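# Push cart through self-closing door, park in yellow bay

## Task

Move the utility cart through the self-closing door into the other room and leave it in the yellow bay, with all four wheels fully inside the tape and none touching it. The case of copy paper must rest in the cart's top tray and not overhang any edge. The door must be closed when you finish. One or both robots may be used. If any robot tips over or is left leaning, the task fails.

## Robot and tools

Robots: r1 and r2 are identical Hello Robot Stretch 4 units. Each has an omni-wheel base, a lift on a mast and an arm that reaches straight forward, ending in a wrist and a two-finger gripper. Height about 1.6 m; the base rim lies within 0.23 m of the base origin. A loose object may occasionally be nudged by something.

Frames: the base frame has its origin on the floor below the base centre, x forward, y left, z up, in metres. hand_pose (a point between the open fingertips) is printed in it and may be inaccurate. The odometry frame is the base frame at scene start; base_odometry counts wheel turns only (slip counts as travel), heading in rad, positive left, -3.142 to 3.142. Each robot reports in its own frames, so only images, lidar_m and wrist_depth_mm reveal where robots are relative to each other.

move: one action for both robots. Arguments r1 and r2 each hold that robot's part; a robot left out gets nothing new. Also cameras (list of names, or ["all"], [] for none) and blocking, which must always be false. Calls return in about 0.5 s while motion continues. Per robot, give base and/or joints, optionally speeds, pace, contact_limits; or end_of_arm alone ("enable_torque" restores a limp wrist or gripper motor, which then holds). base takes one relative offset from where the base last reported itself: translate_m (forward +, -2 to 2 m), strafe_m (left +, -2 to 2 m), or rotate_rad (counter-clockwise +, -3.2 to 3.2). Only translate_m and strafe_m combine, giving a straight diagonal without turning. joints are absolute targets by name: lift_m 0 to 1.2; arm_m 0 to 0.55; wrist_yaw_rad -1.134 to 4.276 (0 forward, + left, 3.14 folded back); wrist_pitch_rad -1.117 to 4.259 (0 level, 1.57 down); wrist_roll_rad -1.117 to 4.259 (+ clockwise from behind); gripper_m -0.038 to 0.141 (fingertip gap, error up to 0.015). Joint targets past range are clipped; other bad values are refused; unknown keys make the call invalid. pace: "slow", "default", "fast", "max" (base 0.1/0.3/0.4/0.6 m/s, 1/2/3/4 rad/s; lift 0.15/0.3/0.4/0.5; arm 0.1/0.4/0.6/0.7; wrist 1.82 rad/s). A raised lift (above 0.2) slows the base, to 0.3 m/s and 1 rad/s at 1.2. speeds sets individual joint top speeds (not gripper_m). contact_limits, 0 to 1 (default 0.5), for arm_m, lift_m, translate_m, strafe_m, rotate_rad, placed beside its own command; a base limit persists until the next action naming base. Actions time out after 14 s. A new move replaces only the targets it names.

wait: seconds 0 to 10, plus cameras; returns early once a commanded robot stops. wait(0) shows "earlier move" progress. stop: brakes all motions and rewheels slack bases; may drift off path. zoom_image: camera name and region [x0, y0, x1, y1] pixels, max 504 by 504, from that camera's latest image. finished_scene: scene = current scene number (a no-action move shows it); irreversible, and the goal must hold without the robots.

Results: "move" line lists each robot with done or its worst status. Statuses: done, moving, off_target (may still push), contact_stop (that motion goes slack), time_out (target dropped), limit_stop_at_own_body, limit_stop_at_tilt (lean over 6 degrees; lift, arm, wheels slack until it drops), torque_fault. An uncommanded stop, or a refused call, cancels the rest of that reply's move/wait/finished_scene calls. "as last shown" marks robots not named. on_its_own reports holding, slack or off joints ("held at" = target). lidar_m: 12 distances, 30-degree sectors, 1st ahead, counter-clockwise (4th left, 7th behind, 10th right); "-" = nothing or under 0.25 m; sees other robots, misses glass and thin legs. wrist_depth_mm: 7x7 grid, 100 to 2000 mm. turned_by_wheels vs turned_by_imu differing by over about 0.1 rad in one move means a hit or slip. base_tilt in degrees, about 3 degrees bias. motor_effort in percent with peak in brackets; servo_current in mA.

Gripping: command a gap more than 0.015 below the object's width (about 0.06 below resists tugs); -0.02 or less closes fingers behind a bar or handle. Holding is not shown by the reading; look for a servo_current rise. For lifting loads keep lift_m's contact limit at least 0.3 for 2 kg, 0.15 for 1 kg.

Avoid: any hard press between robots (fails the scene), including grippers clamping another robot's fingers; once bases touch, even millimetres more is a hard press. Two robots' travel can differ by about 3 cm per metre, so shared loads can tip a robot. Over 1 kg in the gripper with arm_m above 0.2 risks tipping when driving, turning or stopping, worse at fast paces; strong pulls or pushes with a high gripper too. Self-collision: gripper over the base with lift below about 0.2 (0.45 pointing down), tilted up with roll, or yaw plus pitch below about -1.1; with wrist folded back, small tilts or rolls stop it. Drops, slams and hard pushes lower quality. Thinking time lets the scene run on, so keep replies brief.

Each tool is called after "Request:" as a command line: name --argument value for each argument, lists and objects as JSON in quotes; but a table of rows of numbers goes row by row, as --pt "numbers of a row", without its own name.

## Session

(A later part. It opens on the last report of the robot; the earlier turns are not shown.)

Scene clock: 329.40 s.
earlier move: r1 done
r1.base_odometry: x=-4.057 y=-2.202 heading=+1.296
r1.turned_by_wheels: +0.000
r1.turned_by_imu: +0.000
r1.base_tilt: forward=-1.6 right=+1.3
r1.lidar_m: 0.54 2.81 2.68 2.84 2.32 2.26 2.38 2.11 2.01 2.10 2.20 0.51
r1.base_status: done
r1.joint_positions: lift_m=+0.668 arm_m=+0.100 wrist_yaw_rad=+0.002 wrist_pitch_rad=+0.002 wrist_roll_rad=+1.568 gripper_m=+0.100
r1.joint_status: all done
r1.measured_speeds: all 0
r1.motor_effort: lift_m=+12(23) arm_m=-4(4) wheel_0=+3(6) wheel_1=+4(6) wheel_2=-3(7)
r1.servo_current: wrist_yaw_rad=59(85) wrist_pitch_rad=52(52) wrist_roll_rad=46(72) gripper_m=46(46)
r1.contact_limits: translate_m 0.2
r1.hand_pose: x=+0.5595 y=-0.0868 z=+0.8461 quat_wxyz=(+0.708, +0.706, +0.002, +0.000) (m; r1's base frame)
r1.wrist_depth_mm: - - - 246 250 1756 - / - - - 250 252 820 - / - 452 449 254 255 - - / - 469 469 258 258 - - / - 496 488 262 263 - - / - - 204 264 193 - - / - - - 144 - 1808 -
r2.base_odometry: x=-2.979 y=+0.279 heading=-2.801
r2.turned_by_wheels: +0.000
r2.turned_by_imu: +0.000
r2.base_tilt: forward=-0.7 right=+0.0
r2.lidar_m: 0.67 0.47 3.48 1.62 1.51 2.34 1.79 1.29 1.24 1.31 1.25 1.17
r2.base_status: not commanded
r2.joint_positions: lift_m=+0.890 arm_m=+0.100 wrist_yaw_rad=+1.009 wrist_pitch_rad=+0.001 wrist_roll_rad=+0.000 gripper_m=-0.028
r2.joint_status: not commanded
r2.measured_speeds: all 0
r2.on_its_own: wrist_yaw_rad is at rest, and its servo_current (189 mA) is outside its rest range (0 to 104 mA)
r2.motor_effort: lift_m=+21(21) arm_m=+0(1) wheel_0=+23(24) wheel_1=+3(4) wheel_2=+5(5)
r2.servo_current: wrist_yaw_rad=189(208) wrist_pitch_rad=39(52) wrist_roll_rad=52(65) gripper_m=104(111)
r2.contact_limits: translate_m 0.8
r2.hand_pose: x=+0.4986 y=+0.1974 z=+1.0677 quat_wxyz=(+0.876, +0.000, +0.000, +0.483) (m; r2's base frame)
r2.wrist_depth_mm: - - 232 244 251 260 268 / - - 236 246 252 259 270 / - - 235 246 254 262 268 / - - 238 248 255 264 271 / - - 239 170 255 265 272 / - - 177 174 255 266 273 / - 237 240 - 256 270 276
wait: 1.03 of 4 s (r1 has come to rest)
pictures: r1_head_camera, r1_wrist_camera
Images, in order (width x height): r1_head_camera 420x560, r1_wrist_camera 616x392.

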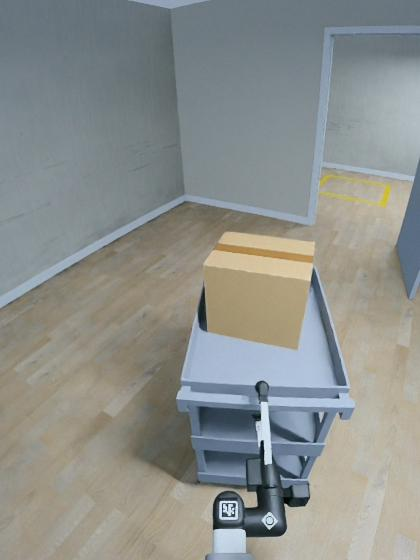

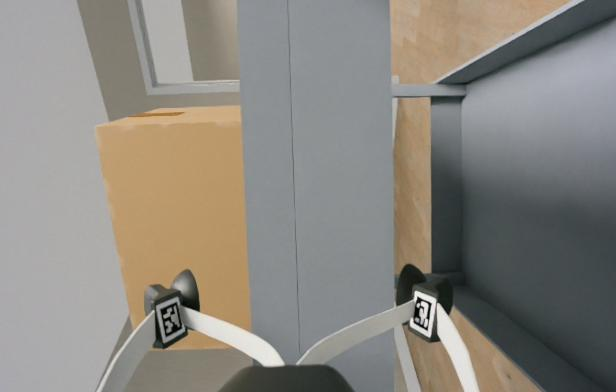

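Request:
move --blocking false --r1 '{"joints":{"lift_m":0.663},"base":{"translate_m":0.065},"pace":"slow","contact_limits":{"translate_m":0.2}}'

Request:
wait --seconds 1.8

Request:
wait --seconds 2

Request:
move --blocking false --r1 '{"joints":{"gripper_m":-0.03}}'

Request:
wait --seconds 3 --cameras '["r1_head_camera","r1_wrist_camera"]'

Scene clock: 337.13 s.
move: r1 moving
r1.base_odometry: x=-4.054 y=-2.189 heading=+1.297
r1.turned_by_wheels: +0.000
r1.turned_by_imu: +0.000
r1.base_tilt: forward=-1.6 right=+1.3
r1.lidar_m: 0.50 2.83 2.68 2.82 2.37 2.27 2.38 2.09 2.02 2.11 2.18 0.53
r1.base_status: translate_m moving
r1.joint_positions: lift_m=+0.663 arm_m=+0.100 wrist_yaw_rad=+0.002 wrist_pitch_rad=+0.002 wrist_roll_rad=+1.568 gripper_m=+0.100
r1.joint_status: lift_m moving
r1.measured_speeds: translate_m=+0.048 strafe_m=+0.000 rotate_rad=-0.002 lift_m=+0.000 arm_m=+0.000 wrist_yaw_rad=+0.000 wrist_pitch_rad=+0.000 wrist_roll_rad=+0.000
r1.motor_effort: lift_m=+10(13) arm_m=-4(4) wheel_0=+6(7) wheel_1=+5(6) wheel_2=-5(6)
r1.servo_current: wrist_yaw_rad=59(59) wrist_pitch_rad=39(46) wrist_roll_rad=52(72) gripper_m=46(46)
r1.contact_limits: translate_m 0.2
r1.hand_pose: x=+0.5595 y=-0.0868 z=+0.8411 quat_wxyz=(+0.708, +0.706, +0.002, +0.000) (m; r1's base frame)
r1.wrist_depth_mm: - - - 236 238 1756 - / - - - 239 239 - - / - 439 442 243 245 - - / - 455 455 246 246 - - / - 484 473 249 250 - - / - 508 196 253 198 - - / - - - 144 - 1808 -
r2.base_odometry: x=-2.979 y=+0.279 heading=-2.801
r2.turned_by_wheels: +0.000
r2.turned_by_imu: +0.000
r2.base_tilt: forward=-0.7 right=+0.0
r2.lidar_m: 0.71 0.46 3.50 1.64 1.50 2.35 1.79 1.30 1.24 1.29 1.25 1.19
r2.base_status: not commanded
r2.joint_positions: lift_m=+0.890 arm_m=+0.100 wrist_yaw_rad=+1.009 wrist_pitch_rad=+0.001 wrist_roll_rad=+0.000 gripper_m=-0.028
r2.joint_status: not commanded
r2.measured_speeds: all 0
r2.motor_effort: lift_m=+21(21) arm_m=+1(1) wheel_0=+24(24) wheel_1=+4(4) wheel_2=+5(5)
r2.servo_current: wrist_yaw_rad=176(202) wrist_pitch_rad=46(46) wrist_roll_rad=46(46) gripper_m=98(104)
r2.contact_limits: translate_m 0.8
r2.hand_pose: x=+0.4986 y=+0.1974 z=+1.0677 quat_wxyz=(+0.876, +0.000, +0.000, +0.483) (m; r2's base frame)
r2.wrist_depth_mm: - - 233 245 250 260 267 / - - 235 245 252 260 267 / - - 236 247 253 262 270 / - - 237 247 254 264 271 / - - 238 170 255 265 272 / - - 177 175 256 267 273 / - 236 241 - 255 270 277

Scene clock: 338.53 s.
earlier move: r1 done
r1.base_odometry: x=-4.039 y=-2.139 heading=+1.297
r1.turned_by_wheels: +0.000
r1.turned_by_imu: +0.000
r1.base_tilt: forward=-1.6 right=+1.3
r1.lidar_m: 0.46 2.80 2.67 2.81 2.42 2.30 2.45 2.12 2.03 2.15 2.15 0.49
r1.base_status: done
r1.joint_positions: lift_m=+0.663 arm_m=+0.100 wrist_yaw_rad=+0.000 wrist_pitch_rad=+0.002 wrist_roll_rad=+1.568 gripper_m=+0.100
r1.joint_status: all done
r1.measured_speeds: all 0
r1.motor_effort: lift_m=+12(13) arm_m=+4(4) wheel_0=+6(8) wheel_1=+3(6) wheel_2=-7(8)
r1.servo_current: wrist_yaw_rad=52(65) wrist_pitch_rad=39(59) wrist_roll_rad=46(72) gripper_m=39(52)
r1.contact_limits: translate_m 0.2
r1.hand_pose: x=+0.5593 y=-0.0875 z=+0.8411 quat_wxyz=(+0.708, +0.706, +0.001, -0.001) (m; r1's base frame)
r1.wrist_depth_mm: - - - 195 196 1661 - / - - - 197 198 1661 - / - 397 394 199 200 - - / - 407 407 200 200 - - / - 421 424 202 202 - - / - 213 165 203 204 - - / - 462 166 144 206 - -
r2.base_odometry: x=-2.979 y=+0.279 heading=-2.801
r2.turned_by_wheels: +0.000
r2.turned_by_imu: +0.000
r2.base_tilt: forward=-0.7 right=+0.1
r2.lidar_m: 0.69 0.45 3.47 1.62 1.47 2.40 1.79 1.31 1.26 1.30 1.27 1.20
r2.base_status: not commanded
r2.joint_positions: lift_m=+0.890 arm_m=+0.100 wrist_yaw_rad=+1.009 wrist_pitch_rad=+0.001 wrist_roll_rad=+0.000 gripper_m=-0.028
r2.joint_status: not commanded
r2.measured_speeds: all 0
r2.on_its_own: wrist_yaw_rad is at rest, and its servo_current (182 mA) is outside its rest range (0 to 104 mA)
r2.motor_effort: lift_m=+21(21) arm_m=+0(1) wheel_0=+23(24) wheel_1=+4(4) wheel_2=+5(5)
r2.servo_current: wrist_yaw_rad=182(202) wrist_pitch_rad=39(46) wrist_roll_rad=52(52) gripper_m=104(111)
r2.contact_limits: translate_m 0.8
r2.hand_pose: x=+0.4986 y=+0.1974 z=+1.0677 quat_wxyz=(+0.876, +0.000, +0.000, +0.483) (m; r2's base frame)
r2.wrist_depth_mm: - - 234 243 250 259 266 / - - 235 246 253 260 267 / - - 235 246 253 262 268 / - - 237 247 254 264 271 / - - 238 169 256 264 272 / - - 177 174 255 265 274 / - 237 239 - 256 270 276
wait: 1.40 of 1.8 s (r1 has come to rest)

Scene clock: 340.53 s.
r1.base_odometry: x=-4.039 y=-2.139 heading=+1.297
r1.turned_by_wheels: +0.000
r1.turned_by_imu: +0.000
r1.base_tilt: forward=-1.6 right=+1.3
r1.lidar_m: 0.48 2.78 2.64 2.79 2.40 2.31 2.40 2.13 2.04 2.11 2.17 0.49
r1.base_status: done
r1.joint_positions: lift_m=+0.663 arm_m=+0.100 wrist_yaw_rad=+0.000 wrist_pitch_rad=+0.002 wrist_roll_rad=+1.568 gripper_m=+0.100
r1.joint_status: all done
r1.measured_speeds: all 0
r1.motor_effort: lift_m=+12(13) arm_m=+4(4) wheel_0=+5(8) wheel_1=+3(6) wheel_2=-7(8)
r1.servo_current: wrist_yaw_rad=39(65) wrist_pitch_rad=39(59) wrist_roll_rad=46(72) gripper_m=39(52)
r1.contact_limits: translate_m 0.2
r1.hand_pose: x=+0.5593 y=-0.0875 z=+0.8411 quat_wxyz=(+0.708, +0.706, +0.001, -0.001) (m; r1's base frame)
r1.wrist_depth_mm: - - - 196 196 1661 - / - - - 196 197 1708 - / - 397 392 198 200 - - / - 407 407 200 201 - - / - 421 427 202 202 - - / - 212 166 204 204 - - / - 459 166 144 206 - -
r2.base_odometry: x=-2.979 y=+0.279 heading=-2.801
r2.turned_by_wheels: +0.000
r2.turned_by_imu: +0.000
r2.base_tilt: forward=-0.7 right=+0.0
r2.lidar_m: 0.70 0.46 3.51 1.57 1.51 2.39 1.79 1.29 1.25 1.32 1.26 1.20
r2.base_status: not commanded
r2.joint_positions: lift_m=+0.890 arm_m=+0.100 wrist_yaw_rad=+1.009 wrist_pitch_rad=+0.001 wrist_roll_rad=+0.000 gripper_m=-0.028
r2.joint_status: not commanded
r2.measured_speeds: all 0
r2.on_its_own: wrist_yaw_rad is at rest, and its servo_current (189 mA) is outside its rest range (0 to 104 mA)
r2.motor_effort: lift_m=+21(21) arm_m=+1(1) wheel_0=+23(24) wheel_1=+3(4) wheel_2=+5(5)
r2.servo_current: wrist_yaw_rad=189(202) wrist_pitch_rad=39(46) wrist_roll_rad=59(52) gripper_m=91(111)
r2.contact_limits: translate_m 0.8
r2.hand_pose: x=+0.4986 y=+0.1974 z=+1.0677 quat_wxyz=(+0.876, +0.000, +0.000, +0.483) (m; r2's base frame)
r2.wrist_depth_mm: - - 233 243 251 259 267 / - - 235 246 252 260 268 / - - 235 246 252 262 267 / - - 237 248 254 264 270 / - - 238 170 256 264 272 / - - 177 175 255 266 273 / - 238 240 - 256 270 274
wait: 2.00 s; at rest by 0.27 s

Scene clock: 341.03 s.
move: r1 moving
r1.base_odometry: x=-4.039 y=-2.139 heading=+1.297
r1.turned_by_wheels: +0.000
r1.turned_by_imu: +0.000
r1.base_tilt: forward=-1.6 right=+1.3
r1.lidar_m: 0.47 2.79 2.67 2.80 2.42 2.33 2.43 2.12 2.05 2.14 2.17 0.50
r1.base_status: not commanded
r1.joint_positions: lift_m=+0.663 arm_m=+0.100 wrist_yaw_rad=+0.000 wrist_pitch_rad=+0.004 wrist_roll_rad=+1.568 gripper_m=+0.084
r1.joint_status: gripper_m moving
r1.measured_speeds: translate_m=+0.000 strafe_m=+0.000 rotate_rad=+0.000 lift_m=-0.001 arm_m=+0.000 wrist_yaw_rad=+0.000 wrist_pitch_rad=+0.026 wrist_roll_rad=+0.000
r1.motor_effort: lift_m=+13(13) arm_m=+4(4) wheel_0=+5(6) wheel_1=+2(3) wheel_2=-6(7)
r1.servo_current: wrist_yaw_rad=39(65) wrist_pitch_rad=39(52) wrist_roll_rad=46(65) gripper_m=156(156)
r1.contact_limits: translate_m 0.2
r1.hand_pose: x=+0.5593 y=-0.0875 z=+0.8404 quat_wxyz=(+0.708, +0.706, +0.001, -0.002) (m; r1's base frame)
r1.wrist_depth_mm: - - - 195 195 1708 - / - - - 196 198 1661 - / - 394 389 198 199 - - / - 407 404 200 201 - - / - 421 418 200 202 - - / - 433 142 204 203 - - / - 455 455 204 205 1756 -
r2.base_odometry: x=-2.979 y=+0.279 heading=-2.801
r2.turned_by_wheels: +0.000
r2.turned_by_imu: +0.000
r2.base_tilt: forward=-0.7 right=+0.1
r2.lidar_m: 0.66 0.46 3.48 1.61 1.53 2.40 1.78 1.29 1.25 1.28 1.25 1.20
r2.base_status: not commanded
r2.joint_positions: lift_m=+0.890 arm_m=+0.100 wrist_yaw_rad=+1.009 wrist_pitch_rad=+0.001 wrist_roll_rad=+0.000 gripper_m=-0.028
r2.joint_status: not commanded
r2.measured_speeds: all 0
r2.motor_effort: lift_m=+21(21) arm_m=+1(1) wheel_0=+24(24) wheel_1=+3(4) wheel_2=+5(5)
r2.servo_current: wrist_yaw_rad=189(189) wrist_pitch_rad=39(46) wrist_roll_rad=52(59) gripper_m=98(104)
r2.contact_limits: translate_m 0.8
r2.hand_pose: x=+0.4986 y=+0.1974 z=+1.0677 quat_wxyz=(+0.876, +0.000, +0.000, +0.483) (m; r2's base frame)
r2.wrist_depth_mm: - - 233 245 251 259 267 / - - 234 245 252 260 266 / - - 235 245 254 263 268 / - - 237 247 254 264 271 / - - 238 169 255 266 272 / - - 177 175 256 267 273 / - 237 241 - 256 270 274

Scene clock: 342.57 s.
earlier move: r1 done
r1.base_odometry: x=-4.039 y=-2.139 heading=+1.297
r1.turned_by_wheels: +0.000
r1.turned_by_imu: +0.000
r1.base_tilt: forward=-1.6 right=+1.3
r1.lidar_m: 0.45 0.49 2.66 2.79 2.41 2.32 2.43 2.10 2.05 2.15 2.16 0.47
r1.base_status: not commanded
r1.joint_positions: lift_m=+0.663 arm_m=+0.100 wrist_yaw_rad=+0.000 wrist_pitch_rad=+0.009 wrist_roll_rad=+1.568 gripper_m=-0.028
r1.joint_status: all done
r1.measured_speeds: all 0
r1.motor_effort: lift_m=+15(16) arm_m=-4(4) wheel_0=-1(6) wheel_1=+0(3) wheel_2=+2(7)
r1.servo_current: wrist_yaw_rad=46(65) wrist_pitch_rad=65(65) wrist_roll_rad=59(65) gripper_m=137(364)
r1.contact_limits: translate_m 0.2
r1.hand_pose: x=+0.5593 y=-0.0873 z=+0.8388 quat_wxyz=(+0.708, +0.706, +0.003, -0.003) (m; r1's base frame)
r1.wrist_depth_mm: - - 110 169 170 1661 - / - - 112 172 173 - - / 373 370 114 175 176 - - / - 389 116 178 179 - - / - 407 118 181 182 - - / - 427 121 183 185 168 - / - 169 122 187 152 166 -
r2.base_odometry: x=-2.979 y=+0.279 heading=-2.801
r2.turned_by_wheels: +0.000
r2.turned_by_imu: +0.000
r2.base_tilt: forward=-0.7 right=+0.0
r2.lidar_m: 0.69 0.44 3.49 1.64 1.53 2.36 1.80 1.27 1.25 1.31 1.27 1.18
r2.base_status: not commanded
r2.joint_positions: lift_m=+0.890 arm_m=+0.100 wrist_yaw_rad=+1.009 wrist_pitch_rad=+0.001 wrist_roll_rad=+0.000 gripper_m=-0.028
r2.joint_status: not commanded
r2.measured_speeds: all 0
r2.on_its_own: wrist_yaw_rad is at rest, and its servo_current (202 mA) is outside its rest range (0 to 104 mA)
r2.motor_effort: lift_m=+21(21) arm_m=+1(2) wheel_0=+24(24) wheel_1=+3(4) wheel_2=+5(5)
r2.servo_current: wrist_yaw_rad=202(202) wrist_pitch_rad=39(46) wrist_roll_rad=39(59) gripper_m=91(104)
r2.contact_limits: translate_m 0.8
r2.hand_pose: x=+0.4986 y=+0.1974 z=+1.0677 quat_wxyz=(+0.876, +0.000, +0.000, +0.483) (m; r2's base frame)
r2.wrist_depth_mm: - - 233 243 250 259 267 / - - 235 246 251 260 266 / - - 235 247 253 262 270 / - - 237 247 255 263 271 / - - 237 170 255 265 272 / - - 177 175 256 267 274 / - 238 241 - 256 270 276
wait: 1.53 of 3 s (r1 has come to rest)
pictures: r1_head_camera, r1_wrist_camera
Images, in order (width x height): r1_head_camera 420x560, r1_wrist_camera 616x392.

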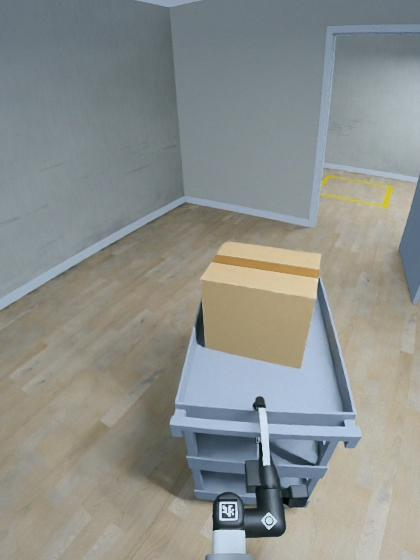

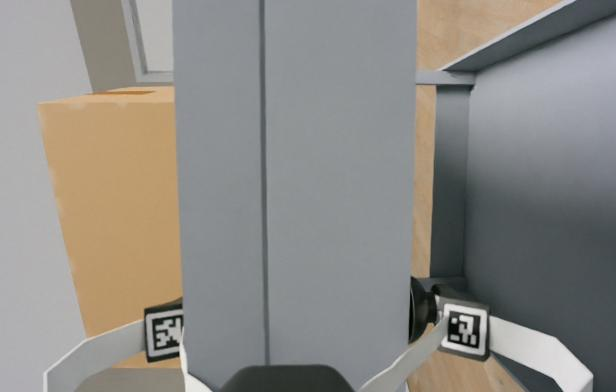

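Request:
move --blocking false --r1 '{"base":{"strafe_m":0.2,"translate_m":0.04},"pace":"slow","contact_limits":{"strafe_m":0.8}}'

Request:
wait --seconds 5

Request:
move --blocking false --r1 '{"base":{"rotate_rad":-0.18},"pace":"slow","contact_limits":{"rotate_rad":0.8}}'

Request:
wait --seconds 3 --cameras '["r1_head_camera","r1_wrist_camera"]'

Scene clock: 364.03 s.
move: r1 moving
r1.base_odometry: x=-4.051 y=-2.133 heading=+1.296
r1.turned_by_wheels: -0.001
r1.turned_by_imu: -0.001
r1.base_tilt: forward=-1.6 right=+1.3
r1.lidar_m: 0.42 0.51 2.64 2.75 2.41 2.30 2.45 2.15 2.04 2.16 2.15 0.46
r1.base_status: translate_m moving; strafe_m moving
r1.joint_positions: lift_m=+0.663 arm_m=+0.100 wrist_yaw_rad=+0.000 wrist_pitch_rad=+0.009 wrist_roll_rad=+1.568 gripper_m=-0.028
r1.joint_status: not commanded
r1.measured_speeds: translate_m=+0.011 strafe_m=+0.050 rotate_rad=-0.004 lift_m=+0.000 arm_m=+0.000 wrist_yaw_rad=+0.000 wrist_pitch_rad=+0.000 wrist_roll_rad=+0.000
r1.motor_effort: lift_m=+15(16) arm_m=-4(4) wheel_0=-10(10) wheel_1=+5(7) wheel_2=-2(3)
r1.servo_current: wrist_yaw_rad=65(65) wrist_pitch_rad=46(72) wrist_roll_rad=39(65) gripper_m=130(137)
r1.contact_limits: strafe_m 0.8
r1.hand_pose: x=+0.5593 y=-0.0873 z=+0.8388 quat_wxyz=(+0.708, +0.706, +0.003, -0.003) (m; r1's base frame)
r1.wrist_depth_mm: - - 112 172 173 1576 - / - - 114 174 175 - - / 370 370 115 176 177 - - / - 389 117 179 180 - - / - 404 119 182 183 - - / - 424 121 184 185 167 - / - 168 122 185 151 166 -
r2.base_odometry: x=-2.979 y=+0.279 heading=-2.801
r2.turned_by_wheels: +0.000
r2.turned_by_imu: +0.000
r2.base_tilt: forward=-0.7 right=+0.1
r2.lidar_m: 0.67 0.45 3.49 1.65 1.51 4.62 1.80 1.31 1.25 1.33 1.25 1.19
r2.base_status: not commanded
r2.joint_positions: lift_m=+0.890 arm_m=+0.100 wrist_yaw_rad=+1.009 wrist_pitch_rad=+0.001 wrist_roll_rad=+0.000 gripper_m=-0.028
r2.joint_status: not commanded
r2.measured_speeds: all 0
r2.motor_effort: lift_m=+21(21) arm_m=+2(2) wheel_0=+24(24) wheel_1=+3(4) wheel_2=+5(5)
r2.servo_current: wrist_yaw_rad=176(202) wrist_pitch_rad=39(46) wrist_roll_rad=52(52) gripper_m=98(104)
r2.contact_limits: translate_m 0.8
r2.hand_pose: x=+0.4986 y=+0.1974 z=+1.0677 quat_wxyz=(+0.876, +0.000, +0.000, +0.483) (m; r2's base frame)
r2.wrist_depth_mm: - - 233 244 251 259 266 / - - 234 246 253 260 268 / - - 235 247 254 260 268 / - - 236 247 255 264 270 / - - 238 169 255 264 272 / - - 177 175 255 266 273 / - 237 240 - 254 272 274

Scene clock: 366.80 s.
earlier move: r1 done
r1.base_odometry: x=-4.221 y=-2.046 heading=+1.295
r1.turned_by_wheels: -0.001
r1.turned_by_imu: -0.001
r1.base_tilt: forward=-1.6 right=+1.3
r1.lidar_m: 0.48 2.59 2.47 2.58 2.33 2.26 2.37 2.31 2.21 2.31 2.28 0.43
r1.base_status: done
r1.joint_positions: lift_m=+0.663 arm_m=+0.100 wrist_yaw_rad=-0.008 wrist_pitch_rad=+0.009 wrist_roll_rad=+1.568 gripper_m=-0.028
r1.joint_status: not commanded
r1.measured_speeds: all 0
r1.motor_effort: lift_m=+15(16) arm_m=+4(4) wheel_0=-8(14) wheel_1=+1(7) wheel_2=-10(12)
r1.servo_current: wrist_yaw_rad=39(78) wrist_pitch_rad=52(72) wrist_roll_rad=52(65) gripper_m=104(137)
r1.contact_limits: strafe_m 0.8
r1.hand_pose: x=+0.5585 y=-0.0897 z=+0.8388 quat_wxyz=(+0.708, +0.706, +0.000, -0.006) (m; r1's base frame)
r1.wrist_depth_mm: 392 332 - 143 145 - - / 340 342 - 150 151 - - / 379 370 - 156 158 - - / - 399 102 165 166 - - / - 439 106 174 176 - - / - 473 112 183 185 159 - / - 167 119 192 191 1464 -
r2.base_odometry: x=-2.979 y=+0.279 heading=-2.801
r2.turned_by_wheels: +0.000
r2.turned_by_imu: +0.000
r2.base_tilt: forward=-0.7 right=+0.0
r2.lidar_m: 0.66 0.45 3.48 1.72 1.59 4.59 1.81 1.30 1.24 1.29 1.24 1.21
r2.base_status: not commanded
r2.joint_positions: lift_m=+0.890 arm_m=+0.100 wrist_yaw_rad=+1.009 wrist_pitch_rad=+0.001 wrist_roll_rad=+0.000 gripper_m=-0.028
r2.joint_status: not commanded
r2.measured_speeds: all 0
r2.on_its_own: wrist_yaw_rad is at rest, and its servo_current (182 mA) is outside its rest range (0 to 104 mA)
r2.motor_effort: lift_m=+21(21) arm_m=+2(2) wheel_0=+23(24) wheel_1=+4(4) wheel_2=+5(5)
r2.servo_current: wrist_yaw_rad=182(208) wrist_pitch_rad=39(46) wrist_roll_rad=46(59) gripper_m=98(104)
r2.contact_limits: translate_m 0.8
r2.hand_pose: x=+0.4986 y=+0.1974 z=+1.0677 quat_wxyz=(+0.876, +0.000, +0.000, +0.483) (m; r2's base frame)
r2.wrist_depth_mm: - - 233 243 251 259 267 / - - 235 246 251 260 268 / - - 235 246 253 262 270 / - - 237 247 255 264 271 / - - 237 170 256 265 273 / - - 177 175 255 266 273 / - 238 240 - 254 271 276
wait: 2.77 of 5 s (r1 has come to rest)

Scene clock: 367.30 s.
move: r1 moving
r1.base_odometry: x=-4.221 y=-2.046 heading=+1.177
r1.turned_by_wheels: -0.118
r1.turned_by_imu: -0.118
r1.base_tilt: forward=-1.6 right=+1.3
r1.lidar_m: 0.47 0.55 2.46 2.51 2.42 2.25 2.29 2.43 2.24 2.26 2.29 0.46
r1.base_status: rotate_rad moving
r1.joint_positions: lift_m=+0.663 arm_m=+0.100 wrist_yaw_rad=+0.000 wrist_pitch_rad=+0.009 wrist_roll_rad=+1.568 gripper_m=-0.028
r1.joint_status: not commanded
r1.measured_speeds: translate_m=+0.002 strafe_m=+0.001 rotate_rad=-0.353 lift_m=+0.000 arm_m=+0.000 wrist_yaw_rad=+0.043 wrist_pitch_rad=+0.000 wrist_roll_rad=+0.000
r1.motor_effort: lift_m=+16(16) arm_m=+4(4) wheel_0=+8(12) wheel_1=+5(7) wheel_2=+5(10)
r1.servo_current: wrist_yaw_rad=39(72) wrist_pitch_rad=59(59) wrist_roll_rad=33(52) gripper_m=104(117)
r1.contact_limits: rotate_rad 0.8
r1.hand_pose: x=+0.5593 y=-0.0874 z=+0.8388 quat_wxyz=(+0.708, +0.706, +0.003, -0.003) (m; r1's base frame)
r1.wrist_depth_mm: - - - 152 155 - - / 349 347 - 158 159 - - / 370 362 - 163 165 - - / - 389 107 169 170 - - / - 421 110 176 177 - - / - 449 115 182 183 163 - / - 167 119 188 187 163 -
r2.base_odometry: x=-2.979 y=+0.279 heading=-2.801
r2.turned_by_wheels: +0.000
r2.turned_by_imu: +0.000
r2.base_tilt: forward=-0.7 right=+0.0
r2.lidar_m: 0.67 0.46 3.49 1.71 1.55 4.59 1.79 1.29 1.24 1.31 1.23 1.21
r2.base_status: not commanded
r2.joint_positions: lift_m=+0.890 arm_m=+0.100 wrist_yaw_rad=+1.009 wrist_pitch_rad=+0.001 wrist_roll_rad=+0.000 gripper_m=-0.028
r2.joint_status: not commanded
r2.measured_speeds: all 0
r2.motor_effort: lift_m=+21(21) arm_m=+2(2) wheel_0=+23(24) wheel_1=+4(4) wheel_2=+5(6)
r2.servo_current: wrist_yaw_rad=176(202) wrist_pitch_rad=46(46) wrist_roll_rad=39(59) gripper_m=98(104)
r2.contact_limits: translate_m 0.8
r2.hand_pose: x=+0.4986 y=+0.1974 z=+1.0677 quat_wxyz=(+0.876, +0.000, +0.000, +0.483) (m; r2's base frame)
r2.wrist_depth_mm: - - 234 244 250 259 267 / - - 234 245 254 260 268 / - - 235 245 253 262 270 / - - 237 247 255 263 270 / - - 237 170 255 264 271 / - - 178 175 255 267 274 / - 238 240 - 255 270 276

Scene clock: 367.93 s.
earlier move: r1 done
r1.base_odometry: x=-4.221 y=-2.046 heading=+1.116
r1.turned_by_wheels: -0.061
r1.turned_by_imu: -0.061
r1.base_tilt: forward=-1.6 right=+1.2
r1.lidar_m: 0.45 0.49 2.48 2.48 2.50 2.25 2.30 2.47 2.22 2.25 2.32 0.44
r1.base_status: done
r1.joint_positions: lift_m=+0.663 arm_m=+0.100 wrist_yaw_rad=+0.002 wrist_pitch_rad=+0.009 wrist_roll_rad=+1.569 gripper_m=-0.028
r1.joint_status: not commanded
r1.measured_speeds: all 0
r1.motor_effort: lift_m=+15(16) arm_m=+0(4) wheel_0=+6(12) wheel_1=+3(7) wheel_2=+6(10)
r1.servo_current: wrist_yaw_rad=46(72) wrist_pitch_rad=59(59) wrist_roll_rad=65(65) gripper_m=104(117)
r1.contact_limits: rotate_rad 0.8
r1.hand_pose: x=+0.5595 y=-0.0868 z=+0.8388 quat_wxyz=(+0.708, +0.707, +0.004, -0.002) (m; r1's base frame)
r1.wrist_depth_mm: - - 106 165 166 1618 - / - - 109 168 169 - - / 364 366 111 171 173 - - / - 384 113 175 177 - - / - 404 116 178 180 - - / - 427 118 182 185 166 - / - 170 121 186 187 160 -
r2.base_odometry: x=-2.979 y=+0.279 heading=-2.801
r2.turned_by_wheels: +0.000
r2.turned_by_imu: +0.000
r2.base_tilt: forward=-0.7 right=+0.0
r2.lidar_m: 0.67 0.47 3.50 1.71 1.56 4.60 1.76 1.30 1.24 1.31 1.27 1.19
r2.base_status: not commanded
r2.joint_positions: lift_m=+0.890 arm_m=+0.100 wrist_yaw_rad=+1.009 wrist_pitch_rad=+0.001 wrist_roll_rad=+0.000 gripper_m=-0.028
r2.joint_status: not commanded
r2.measured_speeds: all 0
r2.on_its_own: wrist_yaw_rad is at rest, and its servo_current (195 mA) is outside its rest range (0 to 104 mA)
r2.motor_effort: lift_m=+20(21) arm_m=+2(2) wheel_0=+23(24) wheel_1=+3(4) wheel_2=+5(6)
r2.servo_current: wrist_yaw_rad=195(202) wrist_pitch_rad=46(52) wrist_roll_rad=46(59) gripper_m=104(104)
r2.contact_limits: translate_m 0.8
r2.hand_pose: x=+0.4986 y=+0.1974 z=+1.0677 quat_wxyz=(+0.876, +0.000, +0.000, +0.483) (m; r2's base frame)
r2.wrist_depth_mm: - - 232 243 251 259 267 / - - 235 245 252 260 268 / - - 236 246 253 262 268 / - - 236 247 255 264 270 / - - 237 170 255 266 271 / - - 178 175 255 267 274 / - 237 240 - 255 270 276
wait: 0.63 of 3 s (r1 has come to rest)
pictures: r1_head_camera, r1_wrist_camera
Images, in order (width x height): r1_head_camera 420x560, r1_wrist_camera 616x392.

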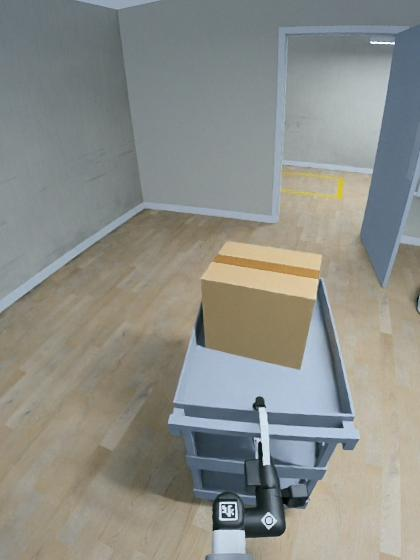

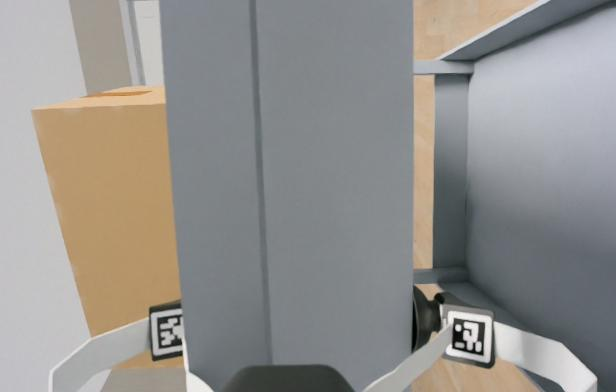

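Request:
move --blocking false --r1 '{"base":{"strafe_m":0.2,"translate_m":0.04},"pace":"slow","contact_limits":{"strafe_m":0.8}}'

Request:
wait --seconds 5

Request:
move --blocking false --r1 '{"base":{"rotate_rad":-0.18},"pace":"slow","contact_limits":{"rotate_rad":0.8}}'

Request:
wait --seconds 3

Request:
move --blocking false --r1 '{"base":{"strafe_m":0.19,"translate_m":0.04},"pace":"slow","contact_limits":{"strafe_m":0.8}}'

Request:
wait --seconds 5

Request:
move --blocking false --r1 '{"base":{"rotate_rad":-0.17},"pace":"slow","contact_limits":{"rotate_rad":0.8}}'

Request:
wait --seconds 3 --cameras '["r1_head_camera","r1_head_right_camera","r1_head_left_camera","r2_head_left_camera"]'

Scene clock: 377.83 s.
move: r1 moving
r1.base_odometry: x=-4.231 y=-2.038 heading=+1.116
r1.turned_by_wheels: +0.000
r1.turned_by_imu: -0.001
r1.base_tilt: forward=-1.6 right=+1.3
r1.lidar_m: 0.47 0.48 2.45 2.46 2.50 2.26 2.28 2.49 2.24 2.27 2.32 0.46
r1.base_status: translate_m moving; strafe_m moving
r1.joint_positions: lift_m=+0.663 arm_m=+0.100 wrist_yaw_rad=+0.002 wrist_pitch_rad=+0.009 wrist_roll_rad=+1.569 gripper_m=-0.028
r1.joint_status: not commanded
r1.measured_speeds: translate_m=+0.009 strafe_m=+0.051 rotate_rad=+0.002 lift_m=+0.000 arm_m=+0.000 wrist_yaw_rad=+0.000 wrist_pitch_rad=+0.000 wrist_roll_rad=+0.000
r1.motor_effort: lift_m=+15(16) arm_m=-3(4) wheel_0=-8(10) wheel_1=+3(8) wheel_2=-3(5)
r1.servo_current: wrist_yaw_rad=39(65) wrist_pitch_rad=52(59) wrist_roll_rad=46(59) gripper_m=104(111)
r1.contact_limits: strafe_m 0.8
r1.hand_pose: x=+0.5595 y=-0.0868 z=+0.8388 quat_wxyz=(+0.708, +0.707, +0.004, -0.002) (m; r1's base frame)
r1.wrist_depth_mm: - - 108 166 167 1618 - / - - 110 169 170 - - / 366 366 112 173 174 - - / - 384 114 176 177 - - / - 407 116 180 180 - - / - 427 119 183 184 166 - / - 170 121 186 187 163 -
r2.base_odometry: x=-2.979 y=+0.279 heading=-2.801
r2.turned_by_wheels: +0.000
r2.turned_by_imu: +0.000
r2.base_tilt: forward=-0.7 right=+0.0
r2.lidar_m: 0.70 0.46 3.49 1.70 1.54 4.59 1.77 1.29 1.26 1.30 1.25 1.20
r2.base_status: not commanded
r2.joint_positions: lift_m=+0.890 arm_m=+0.100 wrist_yaw_rad=+1.009 wrist_pitch_rad=+0.001 wrist_roll_rad=+0.000 gripper_m=-0.028
r2.joint_status: not commanded
r2.measured_speeds: all 0
r2.motor_effort: lift_m=+21(21) arm_m=+2(3) wheel_0=+23(24) wheel_1=+3(4) wheel_2=+5(5)
r2.servo_current: wrist_yaw_rad=195(195) wrist_pitch_rad=33(46) wrist_roll_rad=46(59) gripper_m=104(104)
r2.contact_limits: translate_m 0.8
r2.hand_pose: x=+0.4986 y=+0.1974 z=+1.0677 quat_wxyz=(+0.876, +0.000, +0.000, +0.483) (m; r2's base frame)
r2.wrist_depth_mm: - - 233 244 251 259 268 / - - 234 245 253 260 267 / - - 236 246 254 260 270 / - - 236 247 255 263 270 / - - 237 170 255 265 271 / - - 178 175 255 266 274 / - 236 240 - 255 270 276

Scene clock: 380.60 s.
earlier move: r1 done
r1.base_odometry: x=-4.383 y=-1.923 heading=+1.115
r1.turned_by_wheels: -0.001
r1.turned_by_imu: -0.001
r1.base_tilt: forward=-1.6 right=+1.2
r1.lidar_m: 0.47 2.52 2.23 2.29 2.46 2.21 2.25 2.68 2.44 2.46 2.41 0.42
r1.base_status: done
r1.joint_positions: lift_m=+0.663 arm_m=+0.100 wrist_yaw_rad=-0.007 wrist_pitch_rad=+0.009 wrist_roll_rad=+1.569 gripper_m=-0.028
r1.joint_status: not commanded
r1.measured_speeds: all 0
r1.motor_effort: lift_m=+15(16) arm_m=+4(4) wheel_0=-6(11) wheel_1=+0(8) wheel_2=-7(11)
r1.servo_current: wrist_yaw_rad=65(78) wrist_pitch_rad=52(65) wrist_roll_rad=39(72) gripper_m=104(117)
r1.contact_limits: strafe_m 0.8
r1.hand_pose: x=+0.5586 y=-0.0895 z=+0.8388 quat_wxyz=(+0.708, +0.707, +0.001, -0.006) (m; r1's base frame)
r1.wrist_depth_mm: - 353 - 145 146 - - / 340 340 - 151 153 - - / 377 368 - 157 159 - - / - 402 102 166 167 - - / - 433 107 175 176 - - / - 466 113 183 185 160 - / - 168 119 191 191 1430 -
r2.base_odometry: x=-2.979 y=+0.279 heading=-2.801
r2.turned_by_wheels: +0.000
r2.turned_by_imu: +0.000
r2.base_tilt: forward=-0.7 right=+0.0
r2.lidar_m: 0.67 0.47 3.50 1.71 1.57 4.60 1.80 1.31 1.24 1.30 1.24 1.20
r2.base_status: not commanded
r2.joint_positions: lift_m=+0.890 arm_m=+0.100 wrist_yaw_rad=+1.009 wrist_pitch_rad=+0.001 wrist_roll_rad=+0.000 gripper_m=-0.028
r2.joint_status: not commanded
r2.measured_speeds: all 0
r2.on_its_own: wrist_yaw_rad is at rest, and its servo_current (189 mA) is outside its rest range (0 to 104 mA)
r2.motor_effort: lift_m=+21(21) arm_m=+3(3) wheel_0=+23(24) wheel_1=+3(4) wheel_2=+5(5)
r2.servo_current: wrist_yaw_rad=189(202) wrist_pitch_rad=46(46) wrist_roll_rad=46(65) gripper_m=98(104)
r2.contact_limits: translate_m 0.8
r2.hand_pose: x=+0.4986 y=+0.1974 z=+1.0677 quat_wxyz=(+0.876, +0.000, +0.000, +0.483) (m; r2's base frame)
r2.wrist_depth_mm: - - 233 243 251 258 267 / - - 235 246 253 262 268 / - - 236 246 254 262 270 / - - 236 248 254 264 271 / - - 238 170 255 265 271 / - - 177 174 256 266 273 / - 236 240 - 255 270 276
wait: 2.77 of 5 s (r1 has come to rest)

Scene clock: 381.10 s.
move: r1 moving
r1.base_odometry: x=-4.383 y=-1.923 heading=+0.997
r1.turned_by_wheels: -0.118
r1.turned_by_imu: -0.118
r1.base_tilt: forward=-1.6 right=+1.3
r1.lidar_m: 0.46 0.52 2.29 2.25 2.63 2.21 2.21 2.58 2.45 2.45 2.62 0.44
r1.base_status: rotate_rad moving
r1.joint_positions: lift_m=+0.663 arm_m=+0.100 wrist_yaw_rad=+0.003 wrist_pitch_rad=+0.009 wrist_roll_rad=+1.569 gripper_m=-0.028
r1.joint_status: not commanded
r1.measured_speeds: translate_m=-0.001 strafe_m=+0.001 rotate_rad=-0.361 lift_m=+0.000 arm_m=+0.000 wrist_yaw_rad=+0.047 wrist_pitch_rad=+0.000 wrist_roll_rad=+0.000
r1.motor_effort: lift_m=+15(16) arm_m=+4(4) wheel_0=+11(13) wheel_1=+5(8) wheel_2=+6(6)
r1.servo_current: wrist_yaw_rad=39(78) wrist_pitch_rad=52(59) wrist_roll_rad=59(59) gripper_m=104(111)
r1.contact_limits: rotate_rad 0.8
r1.hand_pose: x=+0.5595 y=-0.0866 z=+0.8388 quat_wxyz=(+0.708, +0.707, +0.004, -0.002) (m; r1's base frame)
r1.wrist_depth_mm: - - - 152 154 - - / 345 343 - 158 159 - - / 368 362 - 163 165 - - / - 389 106 170 170 - - / - 421 110 175 177 - - / - 449 114 182 184 165 - / - 168 119 188 188 162 -
r2.base_odometry: x=-2.979 y=+0.279 heading=-2.801
r2.turned_by_wheels: +0.000
r2.turned_by_imu: +0.000
r2.base_tilt: forward=-0.7 right=+0.0
r2.lidar_m: 0.66 0.46 3.49 1.70 1.58 4.58 1.80 1.31 1.25 1.29 1.24 1.19
r2.base_status: not commanded
r2.joint_positions: lift_m=+0.890 arm_m=+0.100 wrist_yaw_rad=+1.009 wrist_pitch_rad=+0.001 wrist_roll_rad=+0.000 gripper_m=-0.028
r2.joint_status: not commanded
r2.measured_speeds: all 0
r2.motor_effort: lift_m=+21(21) arm_m=+3(3) wheel_0=+23(24) wheel_1=+4(4) wheel_2=+5(5)
r2.servo_current: wrist_yaw_rad=189(202) wrist_pitch_rad=39(39) wrist_roll_rad=46(52) gripper_m=98(104)
r2.contact_limits: translate_m 0.8
r2.hand_pose: x=+0.4986 y=+0.1974 z=+1.0677 quat_wxyz=(+0.876, +0.000, +0.000, +0.483) (m; r2's base frame)
r2.wrist_depth_mm: - - 233 243 250 258 266 / - - 235 245 252 259 268 / - - 236 246 254 262 268 / - - 236 247 255 264 271 / - - 237 169 255 265 273 / - - 177 175 255 267 274 / - 237 240 - 255 270 276

Scene clock: 381.73 s.
earlier move: r1 done
r1.base_odometry: x=-4.383 y=-1.923 heading=+0.936
r1.turned_by_wheels: -0.061
r1.turned_by_imu: -0.062
r1.base_tilt: forward=-1.6 right=+1.3
r1.lidar_m: 0.46 0.48 2.30 2.27 2.55 2.25 2.23 2.53 2.45 2.44 2.73 0.48
r1.base_status: done
r1.joint_positions: lift_m=+0.663 arm_m=+0.100 wrist_yaw_rad=+0.003 wrist_pitch_rad=+0.009 wrist_roll_rad=+1.569 gripper_m=-0.028
r1.joint_status: not commanded
r1.measured_speeds: all 0
r1.motor_effort: lift_m=+15(16) arm_m=-4(4) wheel_0=+2(13) wheel_1=+3(8) wheel_2=+4(7)
r1.servo_current: wrist_yaw_rad=39(78) wrist_pitch_rad=59(65) wrist_roll_rad=39(59) gripper_m=104(111)
r1.contact_limits: rotate_rad 0.8
r1.hand_pose: x=+0.5596 y=-0.0865 z=+0.8388 quat_wxyz=(+0.708, +0.707, +0.004, -0.002) (m; r1's base frame)
r1.wrist_depth_mm: - - 108 166 168 1618 - / - - 110 169 171 - - / 368 366 112 173 174 - - / - 384 114 176 177 - - / - 404 116 179 181 - - / - 427 119 182 184 163 - / - 170 121 186 187 163 -
r2.base_odometry: x=-2.979 y=+0.279 heading=-2.801
r2.turned_by_wheels: +0.000
r2.turned_by_imu: +0.000
r2.base_tilt: forward=-0.7 right=+0.0
r2.lidar_m: 0.69 0.47 3.48 1.75 1.56 4.60 1.82 1.32 1.21 1.32 1.26 1.19
r2.base_status: not commanded
r2.joint_positions: lift_m=+0.890 arm_m=+0.100 wrist_yaw_rad=+1.009 wrist_pitch_rad=+0.001 wrist_roll_rad=+0.000 gripper_m=-0.028
r2.joint_status: not commanded
r2.measured_speeds: all 0
r2.on_its_own: wrist_yaw_rad is at rest, and its servo_current (195 mA) is outside its rest range (0 to 104 mA)
r2.motor_effort: lift_m=+21(21) arm_m=+3(3) wheel_0=+24(24) wheel_1=+3(4) wheel_2=+5(5)
r2.servo_current: wrist_yaw_rad=195(202) wrist_pitch_rad=39(46) wrist_roll_rad=46(59) gripper_m=98(104)
r2.contact_limits: translate_m 0.8
r2.hand_pose: x=+0.4986 y=+0.1974 z=+1.0677 quat_wxyz=(+0.876, +0.000, +0.000, +0.483) (m; r2's base frame)
r2.wrist_depth_mm: - - 234 244 251 258 266 / - - 235 246 252 259 267 / - - 235 246 254 262 271 / - - 238 248 254 264 272 / - - 237 169 256 264 273 / - - 177 175 256 266 273 / - 237 240 - 256 270 274
wait: 0.63 of 3 s (r1 has come to rest)

Scene clock: 382.23 s.
move: r1 moving
r1.base_odometry: x=-4.391 y=-1.913 heading=+0.936
r1.turned_by_wheels: +0.000
r1.turned_by_imu: +0.000
r1.base_tilt: forward=-1.6 right=+1.3
r1.lidar_m: 0.46 0.49 2.31 2.27 2.55 2.24 2.21 2.52 2.46 2.46 2.73 0.45
r1.base_status: translate_m moving; strafe_m moving
r1.joint_positions: lift_m=+0.663 arm_m=+0.100 wrist_yaw_rad=+0.003 wrist_pitch_rad=+0.009 wrist_roll_rad=+1.569 gripper_m=-0.028
r1.joint_status: not commanded
r1.measured_speeds: translate_m=+0.010 strafe_m=+0.050 rotate_rad=+0.000 lift_m=+0.000 arm_m=+0.000 wrist_yaw_rad=+0.000 wrist_pitch_rad=+0.000 wrist_roll_rad=+0.000
r1.motor_effort: lift_m=+15(15) arm_m=-4(4) wheel_0=-6(9) wheel_1=+5(8) wheel_2=-1(3)
r1.servo_current: wrist_yaw_rad=46(59) wrist_pitch_rad=52(59) wrist_roll_rad=72(72) gripper_m=104(117)
r1.contact_limits: strafe_m 0.8
r1.hand_pose: x=+0.5595 y=-0.0867 z=+0.8388 quat_wxyz=(+0.708, +0.707, +0.004, -0.002) (m; r1's base frame)
r1.wrist_depth_mm: - - 111 170 171 1618 - / - - 113 173 174 - - / 370 368 115 175 176 - - / - 387 116 178 179 - - / - 404 118 180 182 - - / - 415 120 183 185 166 - / - 170 122 185 187 160 -
r2.base_odometry: x=-2.979 y=+0.279 heading=-2.801
r2.turned_by_wheels: +0.000
r2.turned_by_imu: +0.000
r2.base_tilt: forward=-0.7 right=+0.0
r2.lidar_m: 0.72 0.44 3.49 1.72 1.58 4.58 1.78 1.32 1.23 1.31 1.23 1.20
r2.base_status: not commanded
r2.joint_positions: lift_m=+0.890 arm_m=+0.100 wrist_yaw_rad=+1.009 wrist_pitch_rad=+0.001 wrist_roll_rad=+0.000 gripper_m=-0.028
r2.joint_status: not commanded
r2.measured_speeds: all 0
r2.motor_effort: lift_m=+21(21) arm_m=+3(3) wheel_0=+24(24) wheel_1=+3(4) wheel_2=+5(5)
r2.servo_current: wrist_yaw_rad=182(195) wrist_pitch_rad=39(39) wrist_roll_rad=52(59) gripper_m=104(104)
r2.contact_limits: translate_m 0.8
r2.hand_pose: x=+0.4986 y=+0.1974 z=+1.0677 quat_wxyz=(+0.876, +0.000, +0.000, +0.483) (m; r2's base frame)
r2.wrist_depth_mm: - - 233 244 251 260 267 / - - 236 246 252 260 268 / - - 235 247 254 262 268 / - - 237 247 254 263 270 / - - 237 169 256 265 271 / - - 177 175 255 266 273 / - 237 241 - 256 270 274

Scene clock: 384.90 s.
earlier move: r1 done
r1.base_odometry: x=-4.512 y=-1.778 heading=+0.935
r1.turned_by_wheels: -0.001
r1.turned_by_imu: -0.001
r1.base_tilt: forward=-1.6 right=+1.3
r1.lidar_m: 0.46 2.58 2.11 2.07 2.32 2.24 2.23 2.50 2.65 2.63 2.72 0.44
r1.base_status: done
r1.joint_positions: lift_m=+0.663 arm_m=+0.100 wrist_yaw_rad=-0.006 wrist_pitch_rad=+0.009 wrist_roll_rad=+1.569 gripper_m=-0.028
r1.joint_status: not commanded
r1.measured_speeds: all 0
r1.motor_effort: lift_m=+15(16) arm_m=+4(4) wheel_0=-6(11) wheel_1=+2(8) wheel_2=-8(10)
r1.servo_current: wrist_yaw_rad=72(72) wrist_pitch_rad=52(65) wrist_roll_rad=52(72) gripper_m=98(117)
r1.contact_limits: strafe_m 0.8
r1.hand_pose: x=+0.5587 y=-0.0892 z=+0.8388 quat_wxyz=(+0.708, +0.707, +0.001, -0.006) (m; r1's base frame)
r1.wrist_depth_mm: - - - 150 151 - - / 342 342 - 156 156 - - / 375 370 - 160 162 - - / - 397 105 168 169 - - / - 427 109 175 177 - - / - 455 114 183 182 162 - / - 170 119 189 190 1464 -
r2.base_odometry: x=-2.979 y=+0.279 heading=-2.801
r2.turned_by_wheels: +0.000
r2.turned_by_imu: +0.000
r2.base_tilt: forward=-0.7 right=+0.1
r2.lidar_m: 0.64 0.48 3.50 1.73 1.65 4.61 1.81 1.30 1.23 1.29 1.26 1.19
r2.base_status: not commanded
r2.joint_positions: lift_m=+0.890 arm_m=+0.100 wrist_yaw_rad=+1.009 wrist_pitch_rad=+0.001 wrist_roll_rad=+0.000 gripper_m=-0.028
r2.joint_status: not commanded
r2.measured_speeds: all 0
r2.on_its_own: wrist_yaw_rad is at rest, and its servo_current (195 mA) is outside its rest range (0 to 104 mA)
r2.motor_effort: lift_m=+21(21) arm_m=+3(3) wheel_0=+24(24) wheel_1=+3(4) wheel_2=+5(5)
r2.servo_current: wrist_yaw_rad=195(202) wrist_pitch_rad=39(46) wrist_roll_rad=46(59) gripper_m=98(104)
r2.contact_limits: translate_m 0.8
r2.hand_pose: x=+0.4986 y=+0.1974 z=+1.0677 quat_wxyz=(+0.876, +0.000, +0.000, +0.483) (m; r2's base frame)
r2.wrist_depth_mm: - - 232 244 251 259 266 / - - 235 246 252 260 267 / - - 235 246 254 262 270 / - - 236 248 255 263 271 / - - 237 169 256 265 272 / - - 177 175 255 267 274 / - 237 240 - 255 270 276
wait: 2.67 of 5 s (r1 has come to rest)

Scene clock: 385.40 s.
move: r1 moving
r1.base_odometry: x=-4.512 y=-1.778 heading=+0.819
r1.turned_by_wheels: -0.116
r1.turned_by_imu: -0.116
r1.base_tilt: forward=-1.6 right=+1.2
r1.lidar_m: 0.47 0.52 2.15 2.05 2.20 2.29 2.22 2.39 2.70 2.62 2.77 0.46
r1.base_status: rotate_rad moving
r1.joint_positions: lift_m=+0.663 arm_m=+0.100 wrist_yaw_rad=+0.004 wrist_pitch_rad=+0.009 wrist_roll_rad=+1.569 gripper_m=-0.028
r1.joint_status: not commanded
r1.measured_speeds: translate_m=-0.001 strafe_m=+0.003 rotate_rad=-0.342 lift_m=+0.000 arm_m=+0.000 wrist_yaw_rad=+0.035 wrist_pitch_rad=+0.000 wrist_roll_rad=+0.000
r1.motor_effort: lift_m=+15(16) arm_m=+4(4) wheel_0=+9(12) wheel_1=+2(8) wheel_2=+7(7)
r1.servo_current: wrist_yaw_rad=59(72) wrist_pitch_rad=52(59) wrist_roll_rad=46(59) gripper_m=104(111)
r1.contact_limits: rotate_rad 0.8
r1.hand_pose: x=+0.5596 y=-0.0862 z=+0.8388 quat_wxyz=(+0.708, +0.707, +0.005, -0.002) (m; r1's base frame)
r1.wrist_depth_mm: - - 101 158 159 - - / - 353 103 163 163 - - / 368 362 106 167 168 - - / - 389 109 172 172 - - / - 415 112 177 178 - - / - 433 116 183 183 163 - / - 167 120 186 187 160 -
r2.base_odometry: x=-2.979 y=+0.279 heading=-2.801
r2.turned_by_wheels: +0.000
r2.turned_by_imu: +0.000
r2.base_tilt: forward=-0.6 right=+0.0
r2.lidar_m: 0.71 0.43 3.50 1.70 1.61 4.61 1.75 1.31 1.23 1.33 1.28 1.21
r2.base_status: not commanded
r2.joint_positions: lift_m=+0.890 arm_m=+0.100 wrist_yaw_rad=+1.009 wrist_pitch_rad=+0.001 wrist_roll_rad=+0.000 gripper_m=-0.028
r2.joint_status: not commanded
r2.measured_speeds: all 0
r2.motor_effort: lift_m=+21(21) arm_m=+3(3) wheel_0=+24(24) wheel_1=+4(4) wheel_2=+5(5)
r2.servo_current: wrist_yaw_rad=189(195) wrist_pitch_rad=46(46) wrist_roll_rad=46(52) gripper_m=104(104)
r2.contact_limits: translate_m 0.8
r2.hand_pose: x=+0.4986 y=+0.1974 z=+1.0677 quat_wxyz=(+0.876, +0.000, +0.000, +0.483) (m; r2's base frame)
r2.wrist_depth_mm: - - 233 244 251 259 266 / - - 235 246 252 259 267 / - - 235 246 253 260 268 / - - 237 248 255 263 271 / - - 237 169 256 265 271 / - - 177 175 256 266 274 / - 236 241 - 255 270 276

Scene clock: 386.07 s.
earlier move: r1 done
r1.base_odometry: x=-4.512 y=-1.778 heading=+0.766
r1.turned_by_wheels: -0.053
r1.turned_by_imu: -0.054
r1.base_tilt: forward=-1.6 right=+1.3
r1.lidar_m: 0.45 0.51 2.20 2.08 2.17 2.31 2.23 2.36 2.71 2.64 2.75 0.47
r1.base_status: done
r1.joint_positions: lift_m=+0.663 arm_m=+0.100 wrist_yaw_rad=+0.003 wrist_pitch_rad=+0.009 wrist_roll_rad=+1.569 gripper_m=-0.028
r1.joint_status: not commanded
r1.measured_speeds: all 0
r1.motor_effort: lift_m=+15(16) arm_m=-4(4) wheel_0=+4(12) wheel_1=+3(8) wheel_2=+1(8)
r1.servo_current: wrist_yaw_rad=39(72) wrist_pitch_rad=52(59) wrist_roll_rad=46(72) gripper_m=117(117)
r1.contact_limits: rotate_rad 0.8
r1.hand_pose: x=+0.5595 y=-0.0867 z=+0.8388 quat_wxyz=(+0.708, +0.707, +0.004, -0.002) (m; r1's base frame)
r1.wrist_depth_mm: - - 111 169 171 1661 - / - - 113 173 174 - - / 370 368 114 175 176 - - / - 384 116 177 178 - - / - 402 118 180 181 - - / - 418 120 182 184 166 - / - 168 121 185 186 160 -
r2.base_odometry: x=-2.979 y=+0.279 heading=-2.801
r2.turned_by_wheels: +0.000
r2.turned_by_imu: +0.000
r2.base_tilt: forward=-0.7 right=+0.0
r2.lidar_m: 0.69 0.46 3.50 1.72 1.60 4.59 1.77 1.28 1.23 1.32 1.26 1.17
r2.base_status: not commanded
r2.joint_positions: lift_m=+0.890 arm_m=+0.100 wrist_yaw_rad=+1.009 wrist_pitch_rad=+0.001 wrist_roll_rad=+0.000 gripper_m=-0.028
r2.joint_status: not commanded
r2.measured_speeds: all 0
r2.on_its_own: wrist_yaw_rad is at rest, and its servo_current (195 mA) is outside its rest range (0 to 104 mA)
r2.motor_effort: lift_m=+21(21) arm_m=+3(3) wheel_0=+24(24) wheel_1=+3(4) wheel_2=+5(5)
r2.servo_current: wrist_yaw_rad=195(195) wrist_pitch_rad=39(46) wrist_roll_rad=39(52) gripper_m=98(104)
r2.contact_limits: translate_m 0.8
r2.hand_pose: x=+0.4986 y=+0.1974 z=+1.0677 quat_wxyz=(+0.876, +0.000, +0.000, +0.483) (m; r2's base frame)
r2.wrist_depth_mm: - - 233 243 252 259 266 / - - 235 245 252 260 268 / - - 235 246 254 262 268 / - - 236 248 254 264 270 / - - 237 169 254 265 272 / - - 177 175 255 267 273 / - 237 240 - 254 271 276
wait: 0.67 of 3 s (r1 has come to rest)
pictures: r1_head_camera, r1_head_left_camera, r1_head_right_camera, r2_head_left_camera
Images, in order (width x height): r1_head_camera 420x560, r1_head_left_camera 420x672, r1_head_right_camera 420x672, r2_head_left_camera 420x672.

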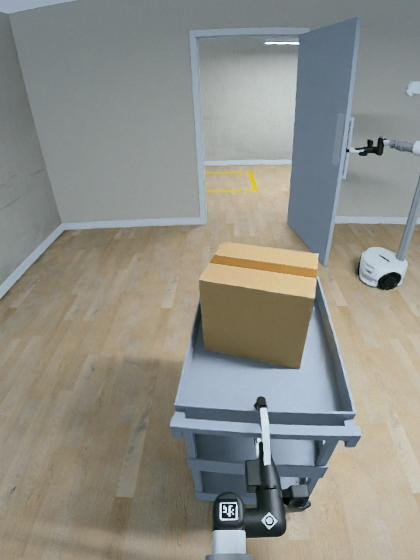

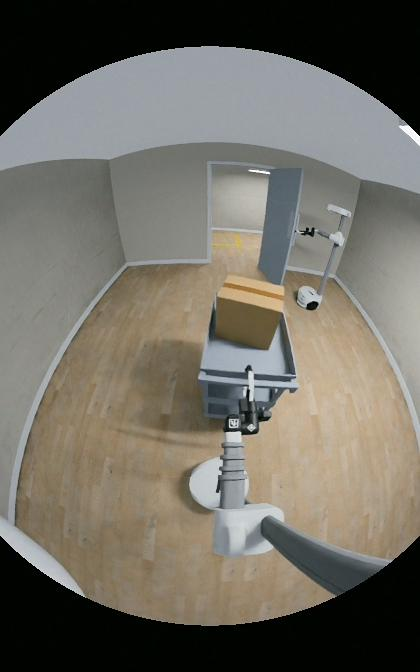

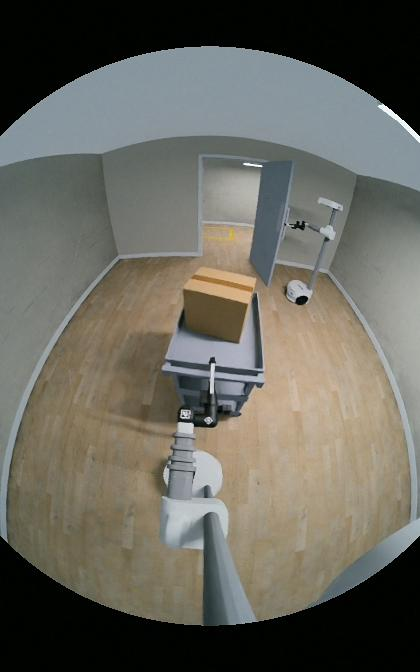

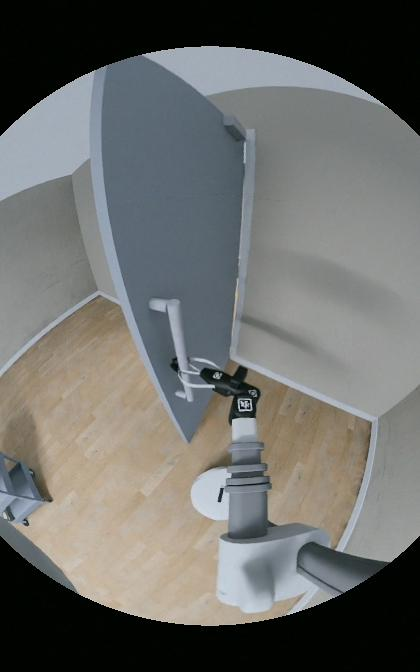

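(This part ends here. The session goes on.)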